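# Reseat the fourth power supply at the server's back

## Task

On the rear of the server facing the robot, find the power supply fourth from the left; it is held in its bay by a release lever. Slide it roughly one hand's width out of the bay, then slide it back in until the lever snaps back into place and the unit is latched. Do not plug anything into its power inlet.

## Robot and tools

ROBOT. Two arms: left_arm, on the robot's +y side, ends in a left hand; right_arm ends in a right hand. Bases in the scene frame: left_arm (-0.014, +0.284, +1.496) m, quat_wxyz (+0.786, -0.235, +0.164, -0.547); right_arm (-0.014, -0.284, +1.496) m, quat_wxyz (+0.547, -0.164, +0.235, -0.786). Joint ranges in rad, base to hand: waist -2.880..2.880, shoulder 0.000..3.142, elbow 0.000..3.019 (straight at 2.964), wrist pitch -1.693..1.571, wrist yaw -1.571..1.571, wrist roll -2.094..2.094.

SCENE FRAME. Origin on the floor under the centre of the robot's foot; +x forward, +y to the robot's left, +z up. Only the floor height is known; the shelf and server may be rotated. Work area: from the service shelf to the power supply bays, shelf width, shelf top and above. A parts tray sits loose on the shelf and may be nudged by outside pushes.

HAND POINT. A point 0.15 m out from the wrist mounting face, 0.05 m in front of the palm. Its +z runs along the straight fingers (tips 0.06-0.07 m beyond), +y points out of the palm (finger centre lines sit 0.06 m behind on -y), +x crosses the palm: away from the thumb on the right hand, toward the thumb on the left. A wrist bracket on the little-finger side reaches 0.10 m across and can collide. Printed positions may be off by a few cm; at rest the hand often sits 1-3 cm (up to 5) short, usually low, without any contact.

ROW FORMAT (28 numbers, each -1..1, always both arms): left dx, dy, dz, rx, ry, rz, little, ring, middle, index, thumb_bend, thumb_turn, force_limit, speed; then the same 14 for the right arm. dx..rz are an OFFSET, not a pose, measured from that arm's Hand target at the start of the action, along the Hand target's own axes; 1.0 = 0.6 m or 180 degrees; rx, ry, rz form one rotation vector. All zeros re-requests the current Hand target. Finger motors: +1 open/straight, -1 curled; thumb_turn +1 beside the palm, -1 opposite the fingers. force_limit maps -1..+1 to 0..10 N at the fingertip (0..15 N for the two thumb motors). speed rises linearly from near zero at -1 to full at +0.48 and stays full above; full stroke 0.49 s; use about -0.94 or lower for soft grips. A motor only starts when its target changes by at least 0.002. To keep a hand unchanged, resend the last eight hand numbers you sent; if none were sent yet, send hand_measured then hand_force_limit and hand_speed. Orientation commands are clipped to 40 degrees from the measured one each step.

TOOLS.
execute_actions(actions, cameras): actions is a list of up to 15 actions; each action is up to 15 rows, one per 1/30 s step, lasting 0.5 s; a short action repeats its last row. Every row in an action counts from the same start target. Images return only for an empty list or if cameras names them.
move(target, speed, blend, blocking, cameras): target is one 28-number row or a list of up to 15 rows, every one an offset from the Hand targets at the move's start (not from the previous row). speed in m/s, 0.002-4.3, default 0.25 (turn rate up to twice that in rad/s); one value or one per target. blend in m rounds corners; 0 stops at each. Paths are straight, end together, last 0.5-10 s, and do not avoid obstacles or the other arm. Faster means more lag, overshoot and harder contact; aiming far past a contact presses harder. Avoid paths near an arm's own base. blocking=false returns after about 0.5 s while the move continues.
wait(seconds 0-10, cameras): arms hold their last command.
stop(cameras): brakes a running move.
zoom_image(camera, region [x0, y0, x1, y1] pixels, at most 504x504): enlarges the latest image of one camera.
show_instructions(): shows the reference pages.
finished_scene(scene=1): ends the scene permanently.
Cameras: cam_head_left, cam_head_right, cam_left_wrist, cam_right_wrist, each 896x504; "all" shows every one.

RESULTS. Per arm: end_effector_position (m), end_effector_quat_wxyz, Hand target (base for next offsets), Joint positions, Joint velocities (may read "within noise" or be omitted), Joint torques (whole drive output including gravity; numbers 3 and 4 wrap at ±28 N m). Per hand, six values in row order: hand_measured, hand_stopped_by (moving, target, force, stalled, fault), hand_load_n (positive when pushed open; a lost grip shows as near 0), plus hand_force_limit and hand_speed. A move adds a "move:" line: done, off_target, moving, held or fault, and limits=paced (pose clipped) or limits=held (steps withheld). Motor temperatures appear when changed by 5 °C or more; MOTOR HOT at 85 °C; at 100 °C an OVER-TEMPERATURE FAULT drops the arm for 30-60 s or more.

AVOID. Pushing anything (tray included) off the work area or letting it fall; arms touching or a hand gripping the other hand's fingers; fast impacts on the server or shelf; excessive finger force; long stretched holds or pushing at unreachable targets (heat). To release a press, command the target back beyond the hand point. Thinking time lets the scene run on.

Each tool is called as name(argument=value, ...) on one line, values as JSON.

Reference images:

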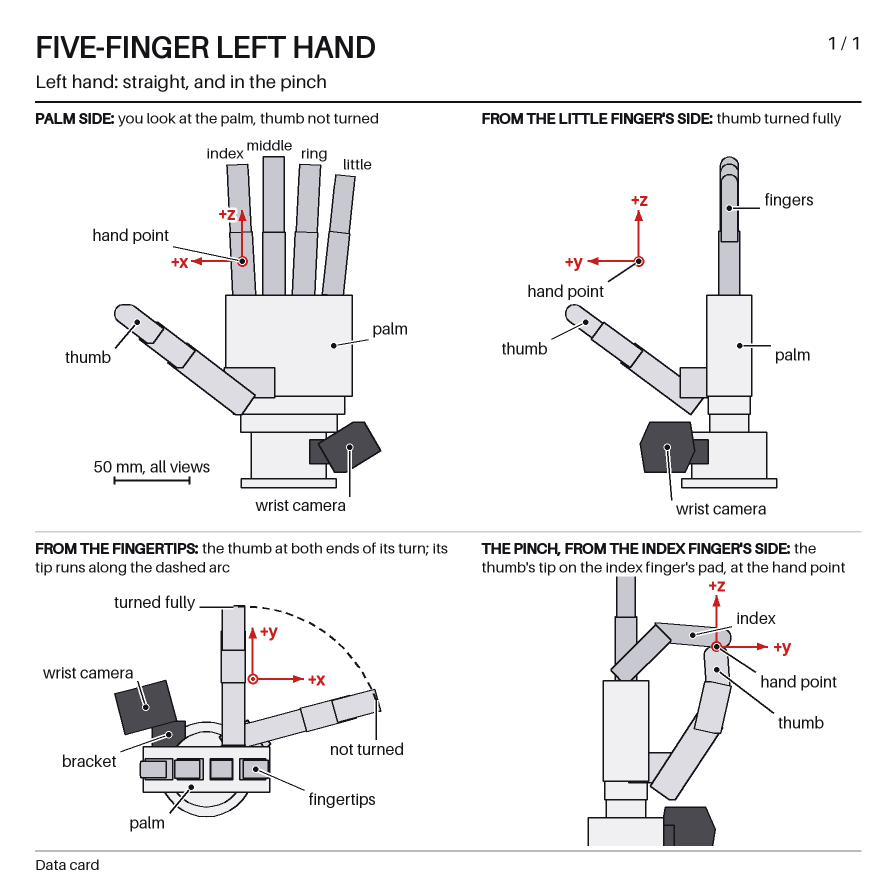

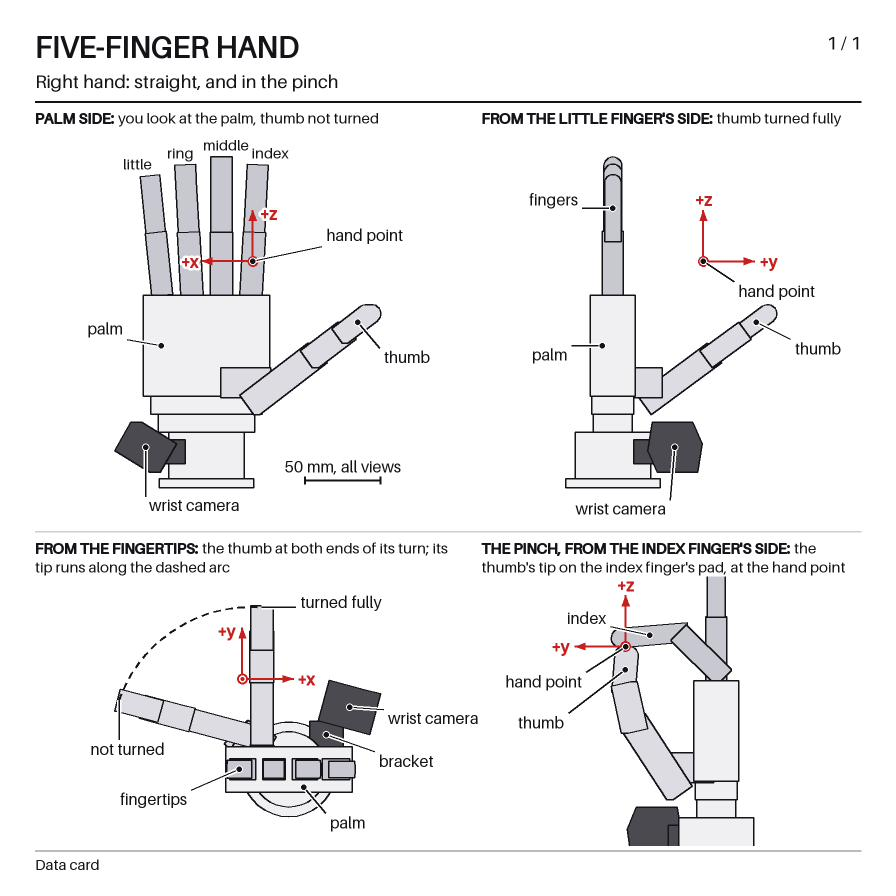

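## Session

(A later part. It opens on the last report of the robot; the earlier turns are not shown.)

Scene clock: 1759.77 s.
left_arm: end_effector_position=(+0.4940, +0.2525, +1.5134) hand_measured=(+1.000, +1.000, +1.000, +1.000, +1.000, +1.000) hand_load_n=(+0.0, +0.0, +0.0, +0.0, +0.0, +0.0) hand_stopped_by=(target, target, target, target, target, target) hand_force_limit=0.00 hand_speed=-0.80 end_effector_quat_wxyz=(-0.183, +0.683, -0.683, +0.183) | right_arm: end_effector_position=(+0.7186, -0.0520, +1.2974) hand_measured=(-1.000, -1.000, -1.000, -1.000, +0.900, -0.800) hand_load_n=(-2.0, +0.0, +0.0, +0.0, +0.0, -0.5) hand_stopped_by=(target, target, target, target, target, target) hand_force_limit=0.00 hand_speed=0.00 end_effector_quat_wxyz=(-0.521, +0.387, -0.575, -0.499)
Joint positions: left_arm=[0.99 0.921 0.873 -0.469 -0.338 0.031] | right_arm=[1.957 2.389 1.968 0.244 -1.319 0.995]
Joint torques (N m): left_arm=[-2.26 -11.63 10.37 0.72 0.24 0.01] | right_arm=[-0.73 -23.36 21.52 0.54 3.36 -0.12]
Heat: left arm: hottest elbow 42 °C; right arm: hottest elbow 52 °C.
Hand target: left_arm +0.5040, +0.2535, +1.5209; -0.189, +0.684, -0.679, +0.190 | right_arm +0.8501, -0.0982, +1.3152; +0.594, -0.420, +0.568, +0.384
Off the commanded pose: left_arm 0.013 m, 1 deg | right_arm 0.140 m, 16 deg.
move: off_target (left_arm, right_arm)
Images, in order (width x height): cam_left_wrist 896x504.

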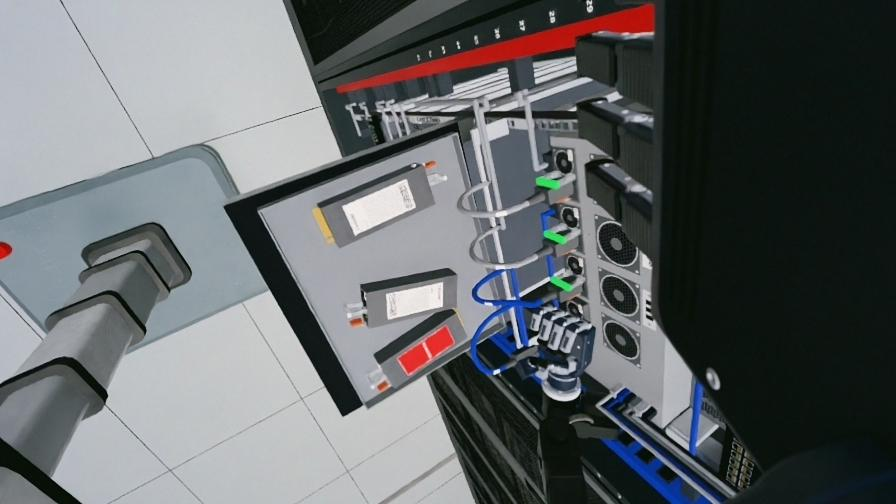

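move(target=[[0,0,0,0,0,0,1,1,1,1,1,1,0,-0.8, -0.0548,-0.0542,0.0547,0,0,0,-1,-1,-1,-1,0.9,-0.8,0.0,0.0]], speed=0.08, cameras=["cam_left_wrist"])

zoom_image(camera="cam_left_wrist", region=[530, 290, 600, 360])

Scene clock: 1768.40 s.
left_arm: end_effector_position=(+0.4940, +0.2525, +1.5134) hand_measured=(+1.000, +1.000, +1.000, +1.000, +1.000, +1.000) hand_load_n=(+0.0, +0.0, +0.0, +0.0, +0.0, +0.0) hand_stopped_by=(target, target, target, target, target, target) hand_force_limit=0.00 hand_speed=-0.80 end_effector_quat_wxyz=(-0.183, +0.683, -0.683, +0.183) | right_arm: end_effector_position=(+0.7205, -0.0517, +1.2977) hand_measured=(-1.000, -1.000, -1.000, -1.000, +0.900, -0.800) hand_load_n=(-2.0, +0.0, +0.0, +0.0, +0.0, -0.5) hand_stopped_by=(target, target, target, target, target, target) hand_force_limit=0.00 hand_speed=0.00 end_effector_quat_wxyz=(-0.512, +0.378, -0.583, -0.505)
Joint positions: left_arm=[0.99 0.921 0.873 -0.469 -0.338 0.031] | right_arm=[1.958 2.389 1.97 0.234 -1.313 1.019]
Joint torques (N m): left_arm=[-1.85 -12.16 10.43 0.84 0.2 0.01] | right_arm=[1.96 -26.75 24.43 -0.84 4.43 -0.05]
Motor temperatures (°C): left_arm=[20 29 42 20 22 22] | right_arm=[22 41 61 22 31 21]
Heat: left arm: hottest elbow 42 °C; right arm: hottest elbow 61 °C.
Hand target: left_arm +0.5040, +0.2535, +1.5209; -0.189, +0.684, -0.679, +0.190 | right_arm +0.8899, -0.0782, +1.3499; +0.594, -0.420, +0.568, +0.384
Off the commanded pose: left_arm 0.013 m, 1 deg | right_arm 0.179 m, 18 deg.
move: off_target (left_arm, right_arm)
Images, in order (width x height): cam_left_wrist 896x504.

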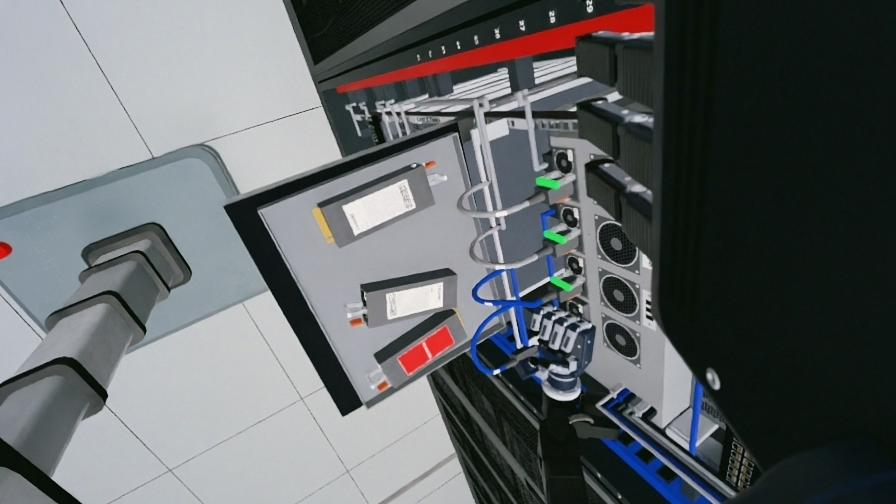

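Scaled by 7.200 from the camera's 896x504 image, which has a finer 1280x720 frame.

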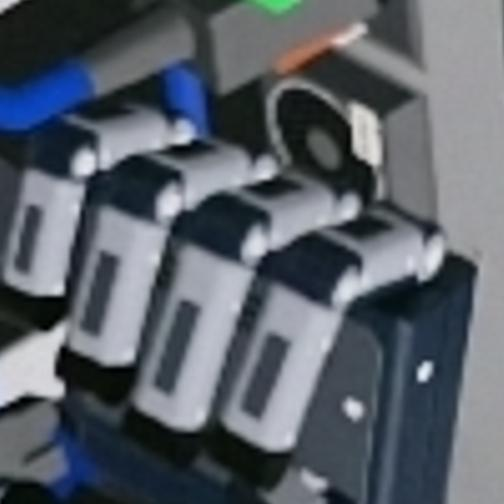

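move(target=[0,0,0,0,0,0,1,1,1,1,1,1,0,-0.8, 0.0683,0.365,-0.13,0,0,0.02,-1,-1,-1,-1,0.9,-0.8,0.0,0.0], speed=0.2, cameras=["cam_left_wrist"])

zoom_image(camera="cam_left_wrist", region=[530, 290, 600, 360])

zoom_image(camera="cam_left_wrist", region=[520, 150, 640, 360])

Scene clock: 1774.13 s.
left_arm: end_effector_position=(+0.4940, +0.2525, +1.5134) hand_measured=(+1.000, +1.000, +1.000, +1.000, +1.000, +1.000) hand_load_n=(+0.0, +0.0, +0.0, +0.0, +0.0, +0.0) hand_stopped_by=(target, target, target, target, target, target) hand_force_limit=0.00 hand_speed=-0.80 end_effector_quat_wxyz=(-0.183, +0.683, -0.683, +0.183) | right_arm: end_effector_position=(+0.6605, -0.0712, +1.2970) hand_measured=(-1.000, -1.000, -1.000, -1.000, +0.900, -0.800) hand_load_n=(+0.0, +0.0, +0.0, +0.0, +0.0, +0.0) hand_stopped_by=(target, target, target, target, target, target) hand_force_limit=0.00 hand_speed=0.00 end_effector_quat_wxyz=(-0.581, +0.406, -0.577, -0.405)
Joint positions: left_arm=[0.99 0.921 0.873 -0.469 -0.338 0.031] | right_arm=[1.927 2.25 1.588 0.664 -1.221 0.987]
Joint torques (N m): left_arm=[-1.96 -12.04 10.36 0.76 0.24 0] | right_arm=[2.78 -21.01 2.99 1.78 -0.38 0.19]
Motor temperatures (°C): left_arm=[20 29 42 20 22 22] | right_arm=[22 41 61 22 34 21]
Heat: left arm: hottest elbow 42 °C; right arm: hottest elbow 61 °C.
Hand target: left_arm +0.5040, +0.2535, +1.5209; -0.189, +0.684, -0.679, +0.190 | right_arm +0.6604, -0.0751, +1.2953; +0.582, -0.402, +0.581, +0.403
Off the commanded pose: left_arm 0.013 m, 1 deg | right_arm 0.004 m, 1 deg.
move: off_target (left_arm)
Images, in order (width x height): cam_left_wrist 896x504.

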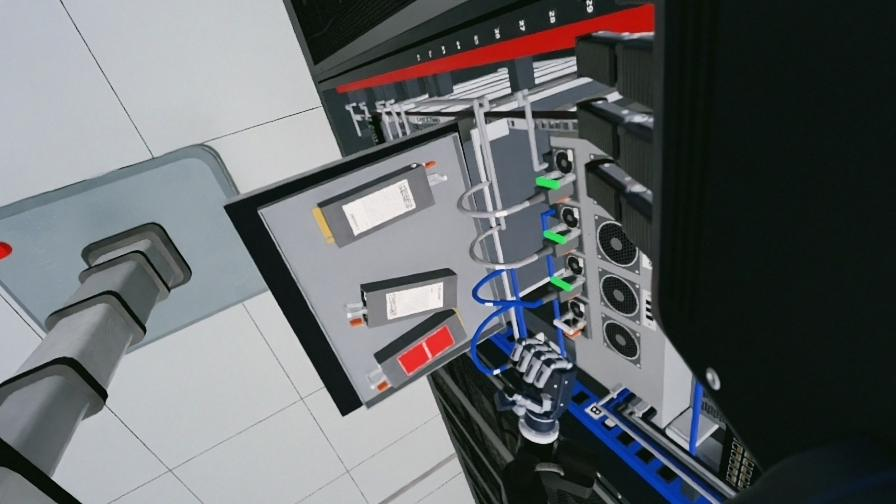

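Scaled by 7.200 from the camera's 896x504 image, which has a finer 1280x720 frame.

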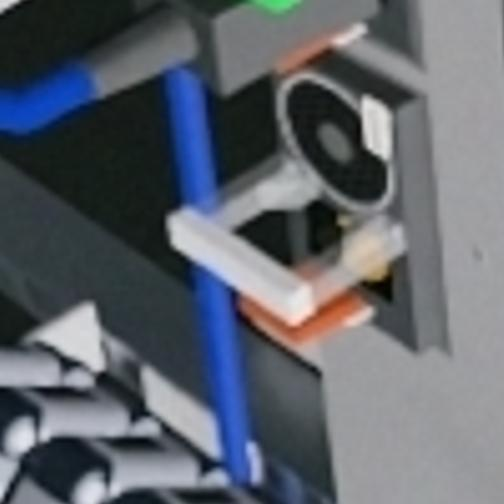

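Scaled by 2.400 from the camera's 896x504 image, which has a finer 1280x720 frame.

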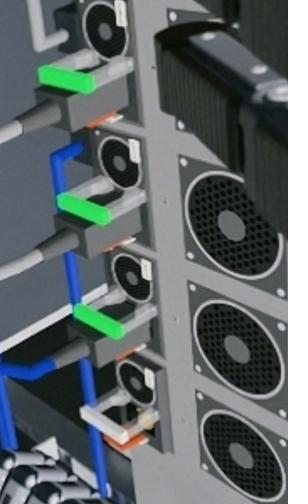

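move(target=[[0,0,0,0,0,0,1,1,1,1,1,1,0,-0.8, 0,-0.033,0.0287,-0.0367,0,0,-1,-1,-1,-1,0.9,-0.8,0.0,0.0],[0,0,0,0,0,0,1,1,1,1,1,1,0,-0.8, -0.0167,-0.1223,0.0515,-0.0367,0,0,-1,-1,-1,-1,0.9,-0.8,0.0,0.0],[0,0,0,0,0,0,1,1,1,1,1,1,0,-0.8, -0.0333,-0.1872,0.0704,-0.0367,0,0,-1,-1,-1,-1,0.9,-0.8,0.0,0.0]], speed=0.07, cameras=["cam_left_wrist"])

zoom_image(camera="cam_left_wrist", region=[530, 290, 600, 360])

Scene clock: 1788.40 s.
left_arm: end_effector_position=(+0.4940, +0.2525, +1.5134) hand_measured=(+1.000, +1.000, +1.000, +1.000, +1.000, +1.000) hand_load_n=(+0.0, +0.0, +0.0, +0.0, +0.0, -0.5) hand_stopped_by=(target, target, target, target, target, target) hand_force_limit=0.00 hand_speed=-0.80 end_effector_quat_wxyz=(-0.183, +0.683, -0.683, +0.183) | right_arm: end_effector_position=(+0.7144, -0.0664, +1.2958) hand_measured=(-1.000, -1.000, -1.000, -1.000, +0.900, -0.800) hand_load_n=(+0.0, +0.0, +0.0, +0.0, +0.0, +0.0) hand_stopped_by=(target, target, target, target, target, target) hand_force_limit=0.00 hand_speed=0.00 end_effector_quat_wxyz=(-0.520, +0.409, -0.568, -0.490)
Joint positions: left_arm=[0.99 0.921 0.873 -0.469 -0.338 0.031] | right_arm=[1.939 2.369 1.982 0.064 -1.339 0.813]
Joint torques (N m): left_arm=[-2.49 -12.04 10.39 0.66 0.22 0.01] | right_arm=[3.43 -23.41 15.58 0.53 1.26 0.06]
Motor temperatures (°C): left_arm=[20 29 42 20 22 22] | right_arm=[22 41 55 22 29 21]
Heat: left arm: hottest elbow 42 °C; right arm: hottest elbow 55 °C.
Hand target: left_arm +0.5040, +0.2535, +1.5209; -0.189, +0.684, -0.679, +0.190 | right_arm +0.7803, -0.0750, +1.3152; +0.558, -0.435, +0.557, +0.436
Off the commanded pose: left_arm 0.013 m, 1 deg | right_arm 0.069 m, 8 deg.
move: off_target (left_arm, right_arm)
Images, in order (width x height): cam_left_wrist 896x504.

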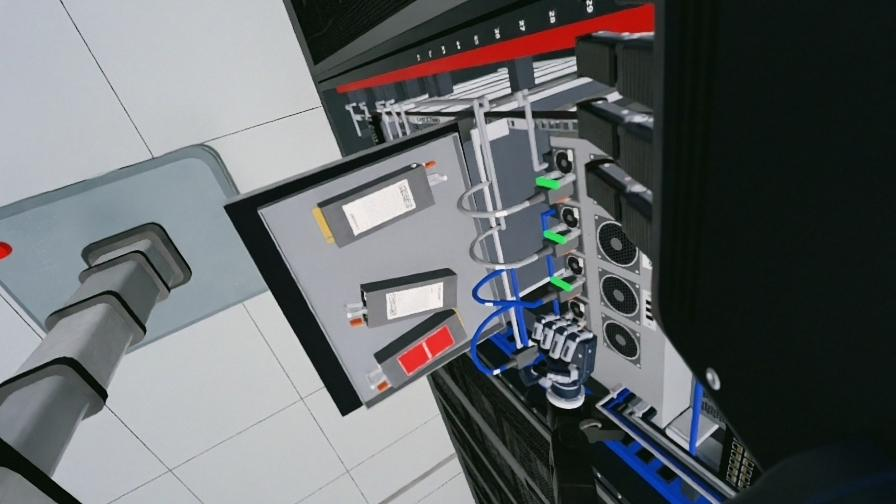

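Scaled by 7.200 from the camera's 896x504 image, which has a finer 1280x720 frame.

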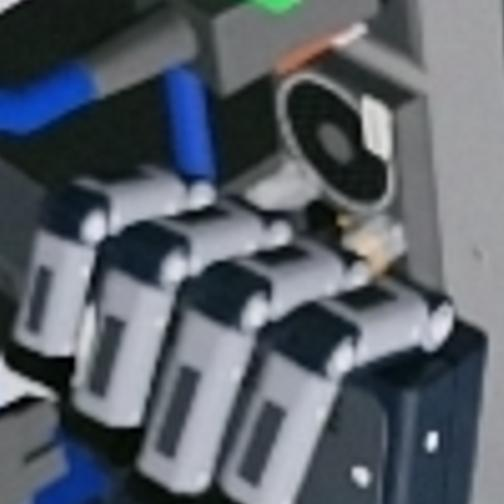

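move(target=[[0,0,0,0,0,0,1,1,1,1,1,1,0,-0.8, -0.0333,-0.0647,0.0161,0,0,-0.02,-1,-1,-1,-1,0.9,-0.8,0.0,0.0]], speed=0.07, cameras=["cam_left_wrist"])

zoom_image(camera="cam_left_wrist", region=[530, 290, 600, 360])

Scene clock: 1794.53 s.
left_arm: end_effector_position=(+0.4940, +0.2525, +1.5134) hand_measured=(+1.000, +1.000, +1.000, +1.000, +1.000, +1.000) hand_load_n=(+0.0, +0.0, +0.0, +0.0, +0.0, +0.0) hand_stopped_by=(target, target, target, target, target, target) hand_force_limit=0.00 hand_speed=-0.80 end_effector_quat_wxyz=(-0.183, +0.683, -0.683, +0.183) | right_arm: end_effector_position=(+0.7158, -0.0669, +1.2913) hand_measured=(-1.000, -1.000, -1.000, -1.000, +0.900, -0.800) hand_load_n=(+0.0, +0.0, +0.0, +0.0, +0.0, -0.5) hand_stopped_by=(target, target, target, target, target, target) hand_force_limit=0.00 hand_speed=0.00 end_effector_quat_wxyz=(-0.511, +0.405, -0.576, -0.492)
Joint positions: left_arm=[0.99 0.921 0.873 -0.469 -0.338 0.031] | right_arm=[1.937 2.378 1.997 0.026 -1.331 0.804]
Joint torques (N m): left_arm=[-2.02 -12.04 10.41 0.76 0.23 0.01] | right_arm=[3.72 -24.59 20.63 0.03 1.37 0.02]
Motor temperatures (°C): left_arm=[20 29 42 20 22 22] | right_arm=[22 40 56 22 29 21]
Heat: left arm: hottest elbow 42 °C; right arm: hottest elbow 56 °C.
Hand target: left_arm +0.5040, +0.2535, +1.5209; -0.189, +0.684, -0.679, +0.190 | right_arm +0.8204, -0.0752, +1.3352; +0.571, -0.452, +0.543, +0.418
Off the commanded pose: left_arm 0.013 m, 1 deg | right_arm 0.114 m, 13 deg.
move: off_target (left_arm, right_arm)
Images, in order (width x height): cam_left_wrist 896x504.

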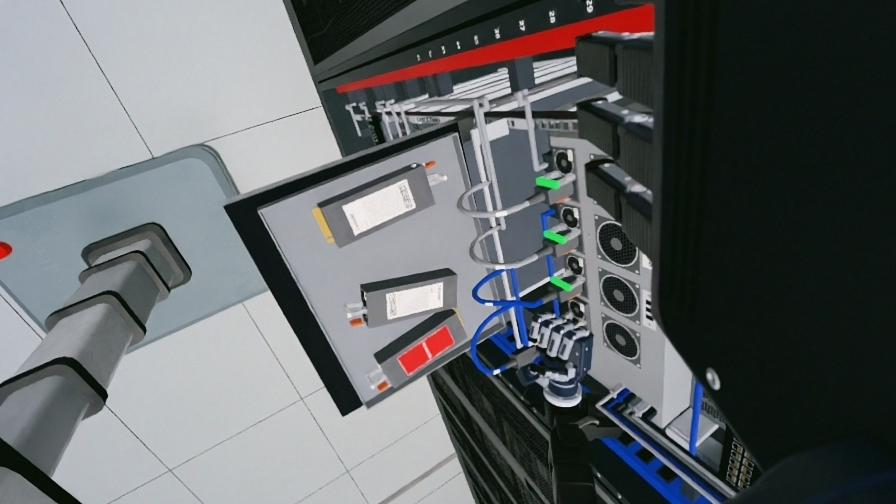

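Scaled by 7.200 from the camera's 896x504 image, which has a finer 1280x720 frame.

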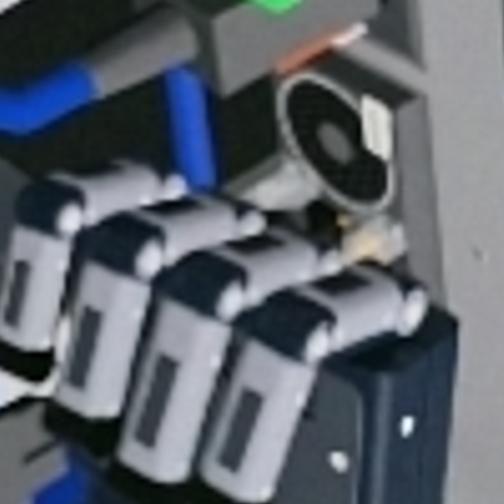

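move(target=[[0,0,0,0,0,0,1,1,1,1,1,1,0,-0.8, 0.06,0.13,-0.0161,0,0,0.02,-1,-1,-1,-1,0.9,-0.8,0.0,0.0]], speed=0.1, cameras=["cam_left_wrist","cam_head_left","cam_head_right"])

zoom_image(camera="cam_left_wrist", region=[520, 320, 660, 480])

zoom_image(camera="cam_head_left", region=[560, 270, 700, 410])

zoom_image(camera="cam_head_right", region=[500, 270, 640, 410])

Scene clock: 1801.67 s.
left_arm: end_effector_position=(+0.4940, +0.2525, +1.5134) hand_measured=(+1.000, +1.000, +1.000, +1.000, +1.000, +1.000) hand_load_n=(+0.0, +0.0, -0.5, +0.0, +0.0, -0.5) hand_stopped_by=(target, target, target, target, target, target) hand_force_limit=0.00 hand_speed=-0.80 end_effector_quat_wxyz=(-0.183, +0.683, -0.683, +0.183) | right_arm: end_effector_position=(+0.7122, -0.0661, +1.2862) hand_measured=(-1.000, -1.000, -1.000, -1.000, +0.900, -0.800) hand_load_n=(+0.0, +0.0, +0.0, +0.0, +0.0, +0.0) hand_stopped_by=(target, target, target, target, target, target) hand_force_limit=0.00 hand_speed=0.00 end_effector_quat_wxyz=(-0.528, +0.416, -0.561, -0.484)
Joint positions: left_arm=[0.99 0.921 0.873 -0.469 -0.338 0.031] | right_arm=[1.937 2.39 1.997 0.081 -1.345 0.795]
Joint torques (N m): left_arm=[-1.79 -11.75 10.36 0.85 0.21 0.01] | right_arm=[3.96 -24.82 8.68 2.51 1.64 0.02]
Motor temperatures (°C): left_arm=[20 29 42 20 22 22] | right_arm=[22 40 59 22 28 21]
Heat: left arm: hottest elbow 42 °C; right arm: hottest elbow 59 °C.
Hand target: left_arm +0.5040, +0.2535, +1.5209; -0.189, +0.684, -0.679, +0.190 | right_arm +0.7447, -0.0661, +1.2944; +0.558, -0.435, +0.557, +0.436
Off the commanded pose: left_arm 0.013 m, 1 deg | right_arm 0.033 m, 7 deg.
move: off_target (left_arm, right_arm)
Images, in order (width x height): cam_head_left 896x504, cam_head_right 896x504, cam_left_wrist 896x504.

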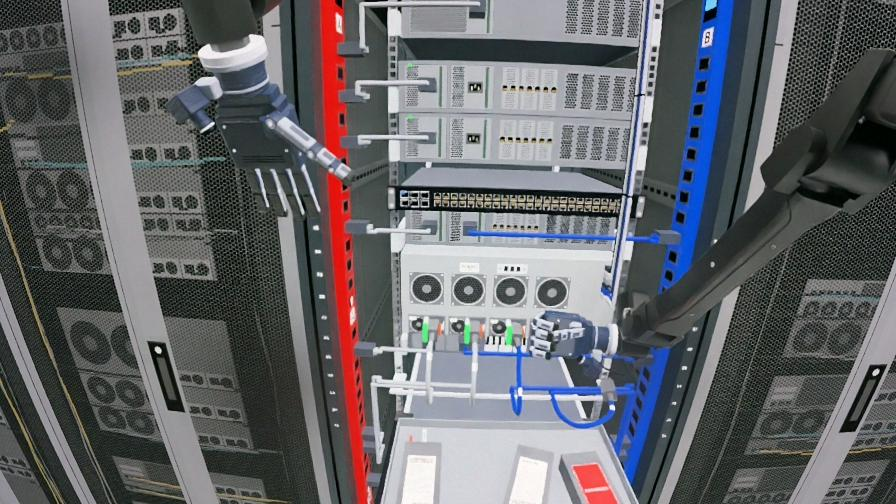

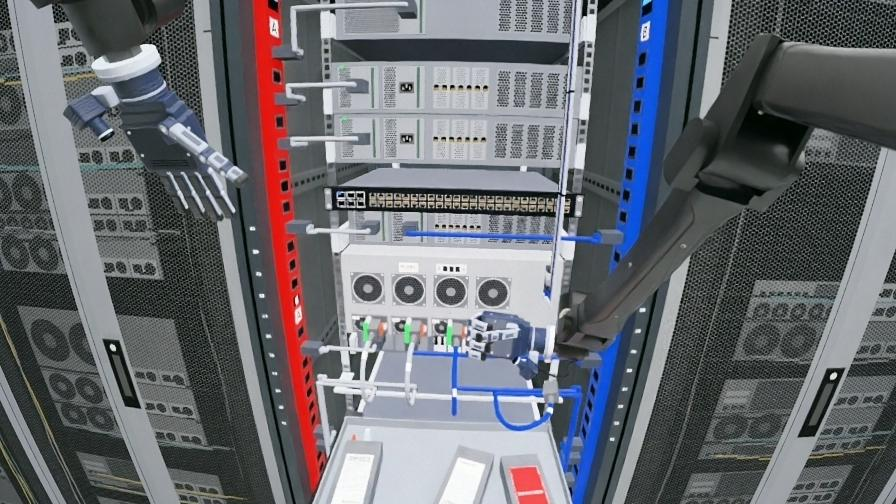

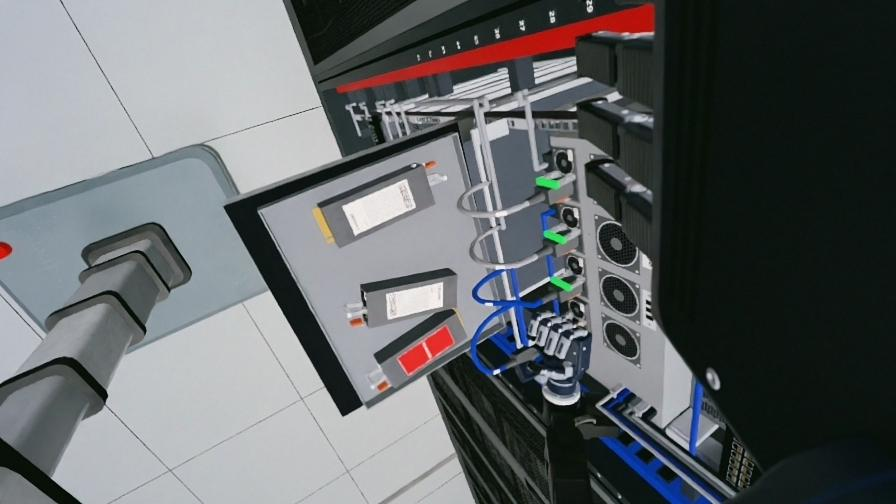

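Scaled by 3.150 from the camera's 896x504 image, which has a finer 1280x720 frame.

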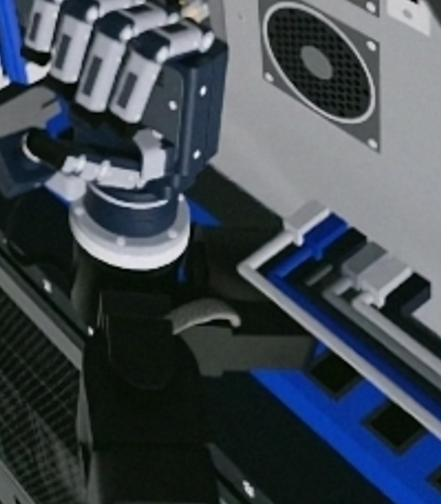

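Scaled by 3.600 from the camera's 896x504 image, which has a finer 1280x720 frame.

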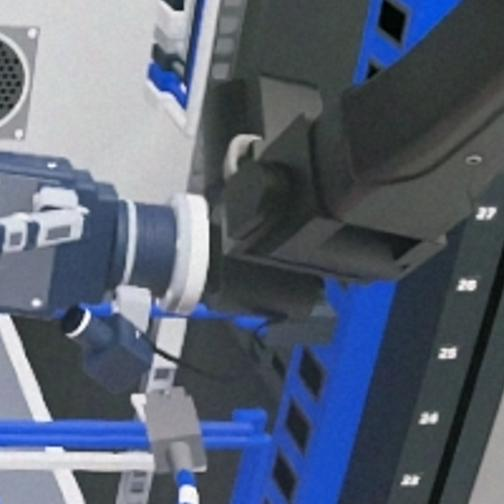

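Scaled by 3.600 from the camera's 896x504 image, which has a finer 1280x720 frame.

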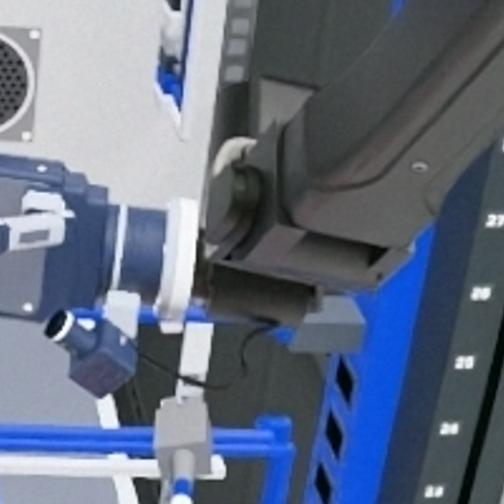

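move(target=[[0,0,0,0,0,0,1,1,1,1,1,1,0,-0.8, -0.0167,0.2894,-0.1134,0,0,0,-1,-1,-1,-1,0.9,-0.8,0.0,0.0]], speed=0.15, cameras=["cam_left_wrist"])

zoom_image(camera="cam_left_wrist", region=[530, 290, 600, 360])

Scene clock: 1846.03 s.
left_arm: end_effector_position=(+0.4940, +0.2525, +1.5134) hand_measured=(+1.000, +1.000, +1.000, +1.000, +1.000, +1.000) hand_load_n=(+0.0, -0.5, +0.0, +0.0, +0.0, +0.0) hand_stopped_by=(target, target, target, target, target, target) hand_force_limit=0.00 hand_speed=-0.80 end_effector_quat_wxyz=(-0.183, +0.683, -0.683, +0.183) | right_arm: end_effector_position=(+0.5522, -0.0807, +1.2941) hand_measured=(-1.000, -1.000, -1.000, -1.000, +0.900, -0.800) hand_load_n=(+0.0, +0.0, +0.0, +0.0, +0.0, -0.5) hand_stopped_by=(target, target, target, target, target, target) hand_force_limit=0.00 hand_speed=0.00 end_effector_quat_wxyz=(-0.550, +0.434, -0.558, -0.444)
Joint positions: left_arm=[0.99 0.921 0.873 -0.469 -0.338 0.031] | right_arm=[1.904 2.162 1.328 0.542 -1.332 0.727]
Joint torques (N m): left_arm=[-1.96 -11.81 10.32 0.75 0.23 0.02] | right_arm=[1.73 -21.19 1.33 1.52 -0.88 0.2]
Motor temperatures (°C): left_arm=[20 29 42 20 22 22] | right_arm=[22 42 49 22 29 21]
Heat: left arm: hottest elbow 42 °C; right arm: hottest elbow 49 °C.
Hand target: left_arm +0.5040, +0.2535, +1.5209; -0.189, +0.684, -0.679, +0.190 | right_arm +0.5599, -0.0902, +1.3045; +0.558, -0.435, +0.557, +0.436
Off the commanded pose: left_arm 0.013 m, 1 deg | right_arm 0.016 m, 1 deg.
move: off_target (left_arm, right_arm)
Images, in order (width x height): cam_left_wrist 896x504.

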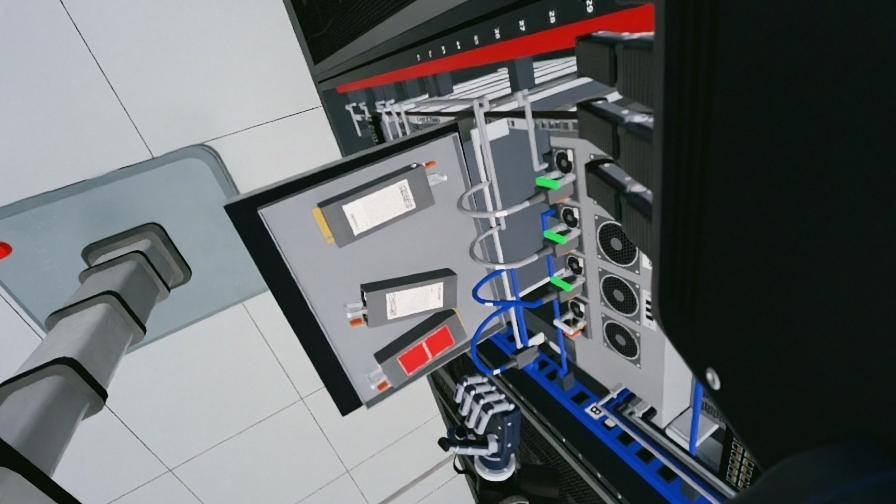

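Scaled by 7.200 from the camera's 896x504 image, which has a finer 1280x720 frame.

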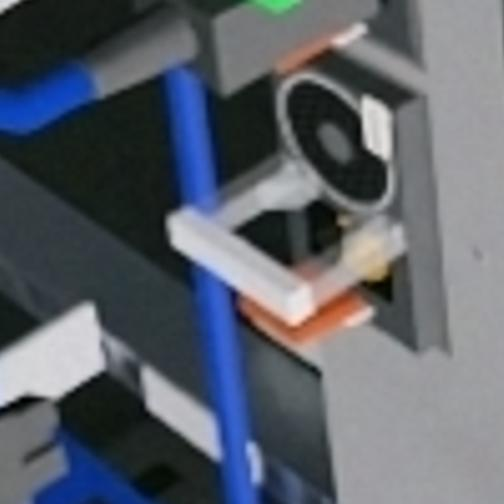

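move(target=[[0,0,0,0,0,0,1,1,1,1,1,1,0,-0.8, 0,0,0,0.0042,0.4845,-0.1253,-1,-1,-1,-1,0.9,-0.8,0.0,0.0]], speed=0.3, cameras=["all"])

Scene clock: 1852.83 s.
left_arm: end_effector_position=(+0.4940, +0.2525, +1.5134) hand_measured=(+1.000, +1.000, +1.000, +1.000, +1.000, +1.000) hand_load_n=(+0.0, +0.0, +0.0, +0.0, +0.0, +0.0) hand_stopped_by=(target, target, target, target, target, target) hand_force_limit=0.00 hand_speed=-0.80 end_effector_quat_wxyz=(-0.183, +0.683, -0.683, +0.183) | right_arm: end_effector_position=(+0.5427, -0.0976, +1.2977) hand_measured=(-1.000, -1.000, -1.000, -1.000, +0.900, -0.800) hand_load_n=(+0.0, +0.0, +0.0, +0.0, +0.0, +0.0) hand_stopped_by=(target, target, target, target, target, target) hand_force_limit=0.00 hand_speed=0.00 end_effector_quat_wxyz=(-0.082, +0.707, -0.697, +0.087)
Joint positions: left_arm=[0.99 0.921 0.873 -0.469 -0.338 0.031] | right_arm=[2.285 1.701 1.229 -0.386 0.427 0.161]
Joint torques (N m): left_arm=[-1.79 -11.99 10.28 0.76 0.22 0.02] | right_arm=[5.07 -16.32 7.16 0.25 0.28 0.11]
Heat: left arm: hottest elbow 42 °C; right arm: hottest elbow 47 °C.
Hand target: left_arm +0.5040, +0.2535, +1.5209; -0.189, +0.684, -0.679, +0.190 | right_arm +0.5597, -0.0903, +1.3043; -0.092, +0.701, -0.701, +0.092
Off the commanded pose: left_arm 0.013 m, 1 deg | right_arm 0.020 m, 2 deg.
move: off_target (left_arm, right_arm)

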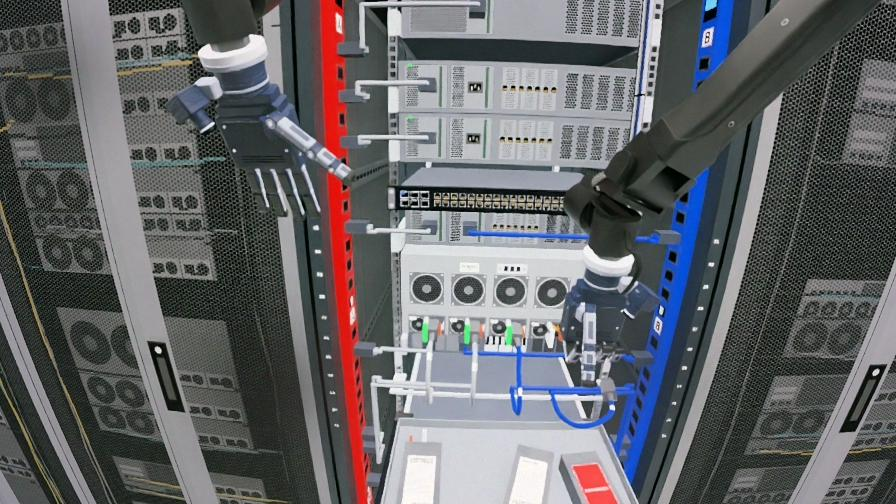

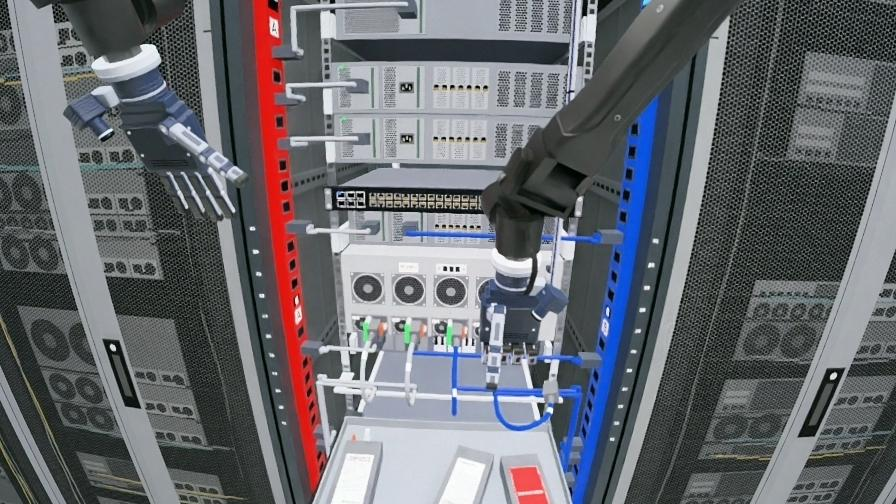

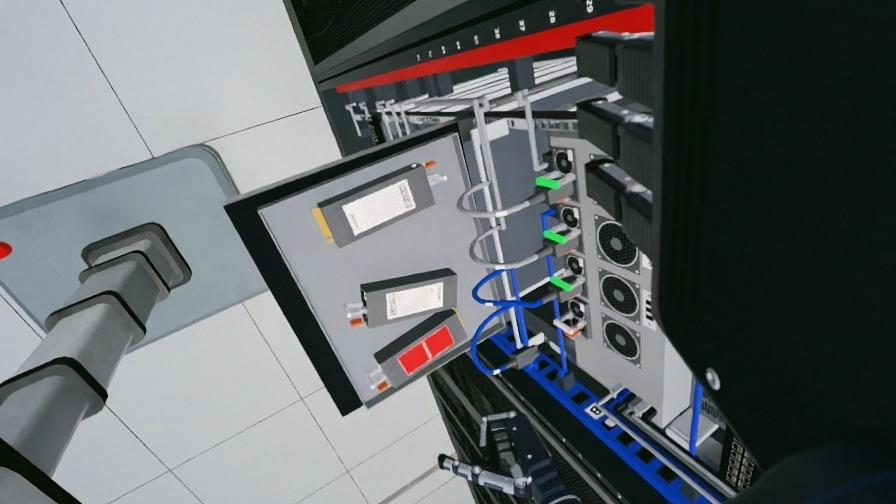

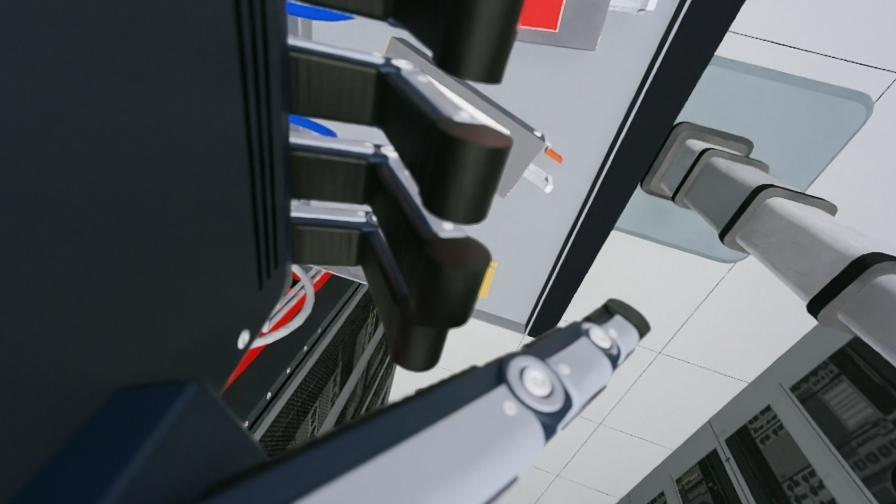

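move(target=[[0,0,0,0,0,0,1,1,1,1,1,1,0,-0.8, 0,-0.0796,0.2181,0.0556,0,0,-1,-1,-1,-1,0.9,-0.8,0.0,0.0]], speed=0.15, cameras=["cam_head_left","cam_head_right","cam_left_wrist"])

zoom_image(camera="cam_head_left", region=[480, 200, 680, 420])

zoom_image(camera="cam_left_wrist", region=[460, 260, 640, 460])

Scene clock: 1873.13 s.
left_arm: end_effector_position=(+0.4940, +0.2525, +1.5134) hand_measured=(+1.000, +1.000, +1.000, +1.000, +1.000, +1.000) hand_load_n=(+0.0, +0.0, +0.0, +0.0, +0.0, +0.0) hand_stopped_by=(target, target, target, target, target, target) hand_force_limit=0.00 hand_speed=-0.80 end_effector_quat_wxyz=(-0.183, +0.683, -0.683, +0.183) | right_arm: end_effector_position=(+0.6224, -0.0870, +1.1941) hand_measured=(-1.000, -1.000, -1.000, -1.000, +0.900, -0.800) hand_load_n=(-0.5, +0.0, +0.0, +0.0, +0.0, +0.0) hand_stopped_by=(target, target, target, target, target, target) hand_force_limit=0.00 hand_speed=0.00 end_effector_quat_wxyz=(-0.145, +0.694, -0.690, +0.144)
Joint positions: left_arm=[0.99 0.921 0.873 -0.469 -0.338 0.031] | right_arm=[2.218 1.97 1.397 -0.077 0.388 0.046]
Joint torques (N m): left_arm=[-1.79 -11.99 10.4 0.81 0.23 0.01] | right_arm=[4.37 -17.79 6.58 1.26 -0.09 -0.09]
Heat: left arm: hottest elbow 42 °C; right arm: hottest elbow 45 °C.
Hand target: left_arm +0.5040, +0.2535, +1.5209; -0.189, +0.684, -0.679, +0.190 | right_arm +0.6397, -0.0901, +1.1903; -0.153, +0.690, -0.690, +0.153
Off the commanded pose: left_arm 0.013 m, 1 deg | right_arm 0.018 m, 1 deg.
move: off_target (left_arm, right_arm)
Images, in order (width x height): cam_head_left 896x504, cam_head_right 896x504, cam_left_wrist 896x504.

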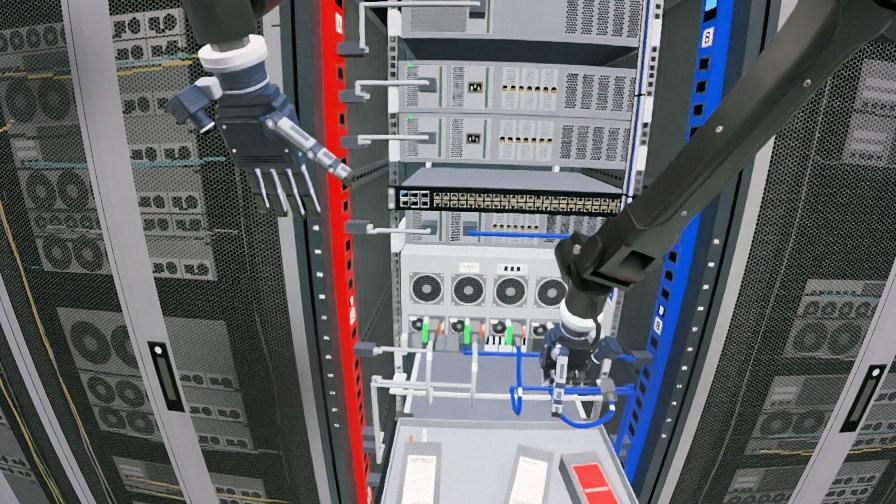

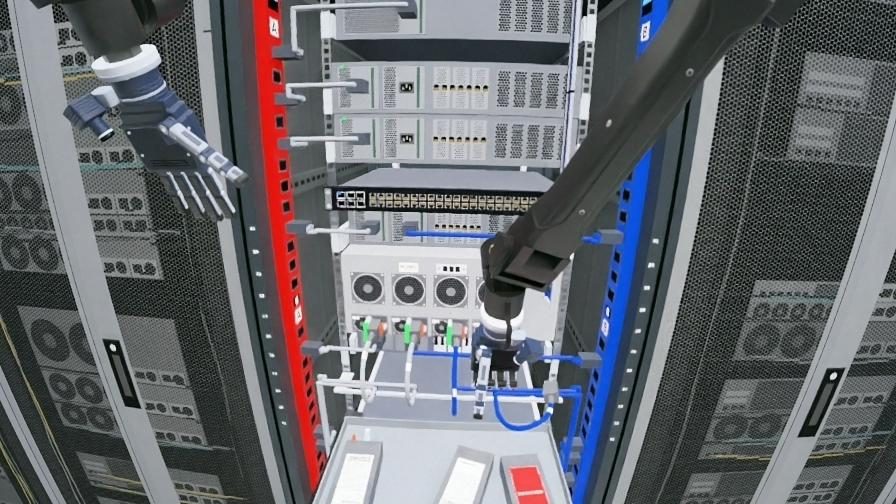

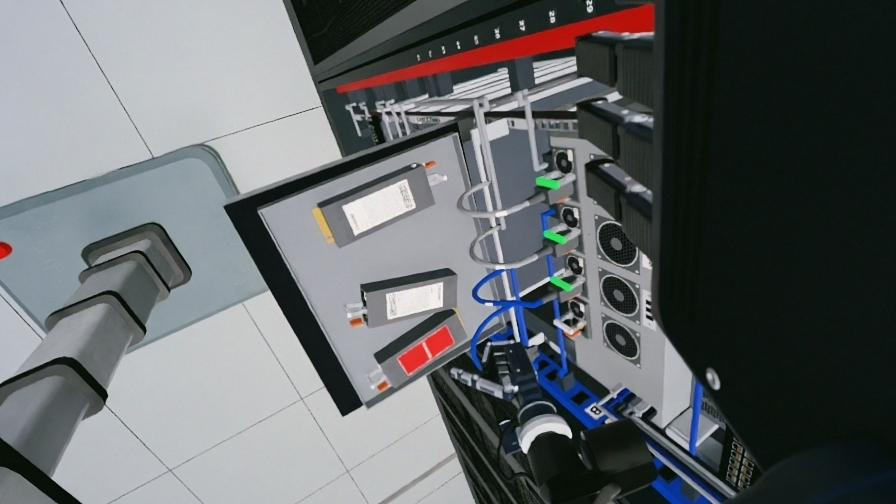

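Scaled by 2.291 from the camera's 896x504 image, which has a finer 1280x720 frame.

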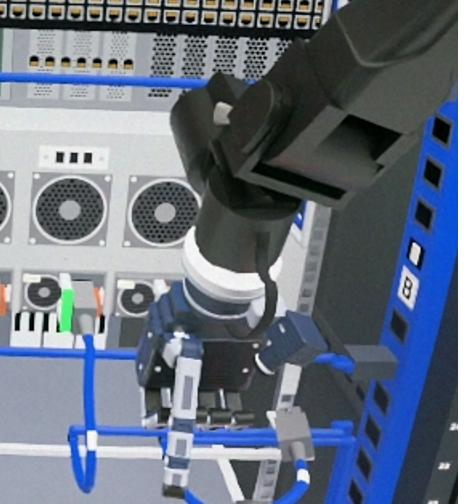

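Scaled by 2.520 from the camera's 896x504 image, which has a finer 1280x720 frame.

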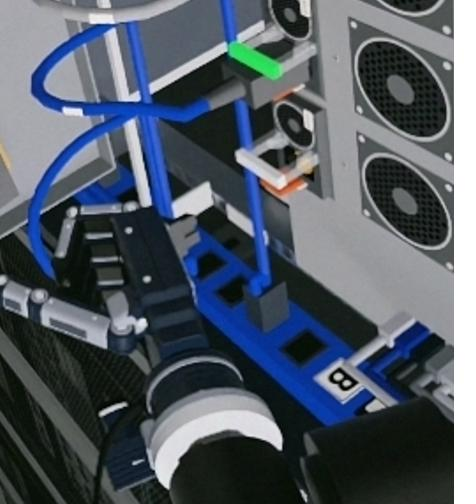

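move(target=[[0,0,0,0,0,0,1,1,1,1,1,1,0,-0.8, 0,-0.0706,0.0458,0,0,0,-1,-1,-1,-1,0.9,-0.8,0.0,0.0],[0,0,0,0,0,0,1,1,1,1,1,1,0,-0.8, 0,-0.151,0.0705,0,0,0,-1,-1,-1,-1,0.9,-0.8,0.0,0.0]], speed=[0.1, 0.05], cameras=["cam_head_left","cam_left_wrist"])

zoom_image(camera="cam_left_wrist", region=[530, 290, 600, 360])

zoom_image(camera="cam_left_wrist", region=[500, 270, 680, 470])

Scene clock: 1884.43 s.
left_arm: end_effector_position=(+0.4940, +0.2525, +1.5134) hand_measured=(+1.000, +1.000, +1.000, +1.000, +1.000, +1.000) hand_load_n=(+0.0, +0.0, +0.0, +0.0, +0.0, +0.0) hand_stopped_by=(target, target, target, target, target, target) hand_force_limit=0.00 hand_speed=-0.80 end_effector_quat_wxyz=(-0.183, +0.683, -0.683, +0.183) | right_arm: end_effector_position=(+0.7140, -0.0818, +1.1882) hand_measured=(-1.000, -1.000, -1.000, -1.000, +0.900, -0.800) hand_load_n=(+0.0, +0.0, +0.0, +0.0, +0.0, +0.0) hand_stopped_by=(target, target, target, target, target, target) hand_force_limit=0.00 hand_speed=0.00 end_effector_quat_wxyz=(-0.143, +0.696, -0.689, +0.140)
Joint positions: left_arm=[0.99 0.921 0.873 -0.469 -0.338 0.031] | right_arm=[2.195 2.115 1.765 -0.303 0.367 0.029]
Joint torques (N m): left_arm=[-1.96 -11.81 10.3 0.83 0.2 0.04] | right_arm=[4.48 -21.42 9.29 0.66 -0.11 -0.06]
Heat: left arm: hottest elbow 42 °C; right arm: hottest elbow 45 °C.
Hand target: left_arm +0.5040, +0.2535, +1.5209; -0.189, +0.684, -0.679, +0.190 | right_arm +0.7398, -0.0901, +1.1903; -0.153, +0.690, -0.690, +0.153
Off the commanded pose: left_arm 0.013 m, 1 deg | right_arm 0.027 m, 2 deg.
move: off_target (left_arm, right_arm)
Images, in order (width x height): cam_head_left 896x504, cam_left_wrist 896x504.

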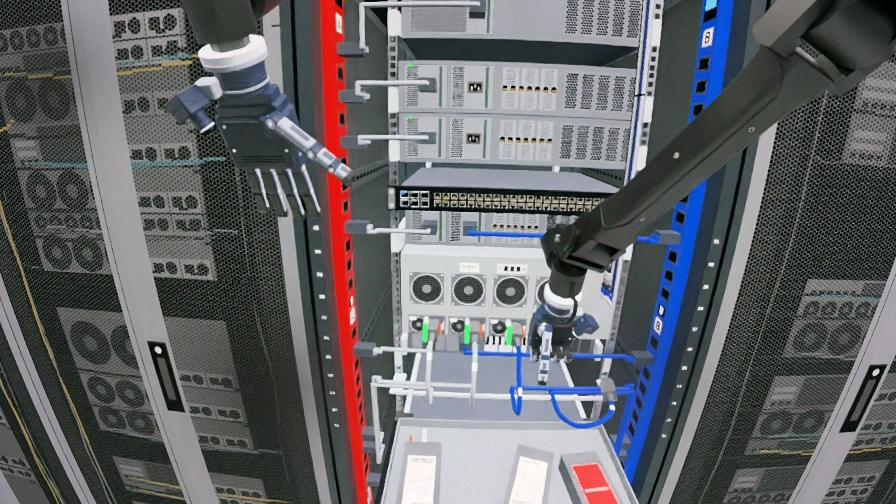

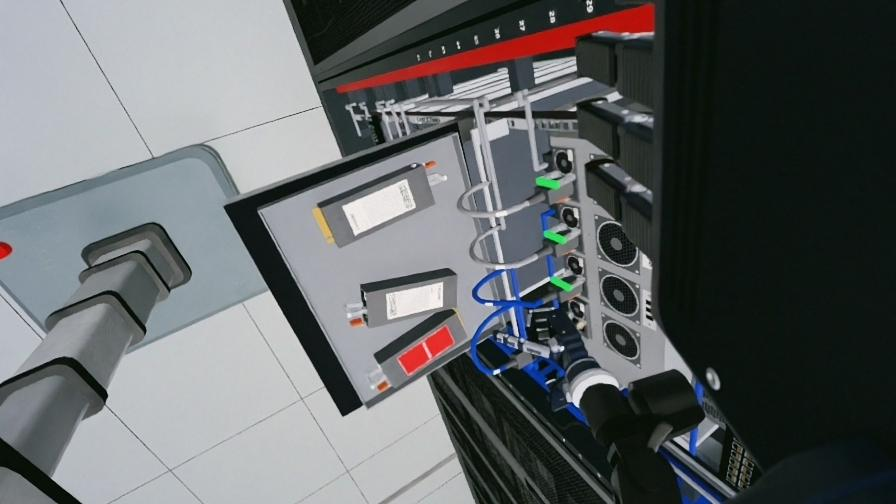

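Scaled by 7.200 from the camera's 896x504 image, which has a finer 1280x720 frame.

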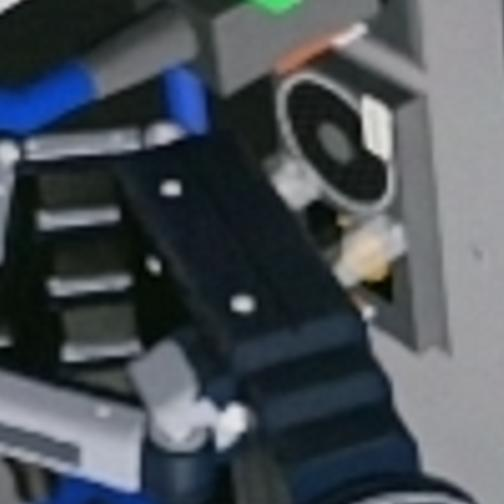

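Scaled by 2.520 from the camera's 896x504 image, which has a finer 1280x720 frame.

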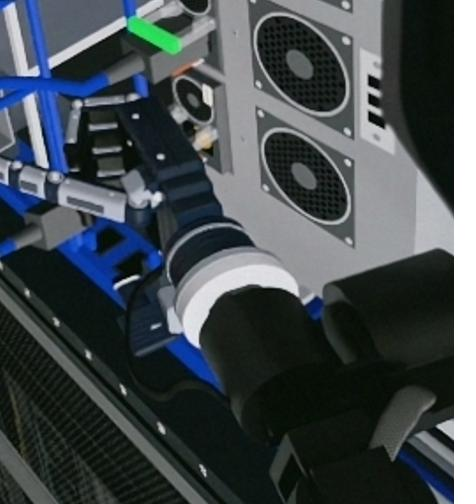

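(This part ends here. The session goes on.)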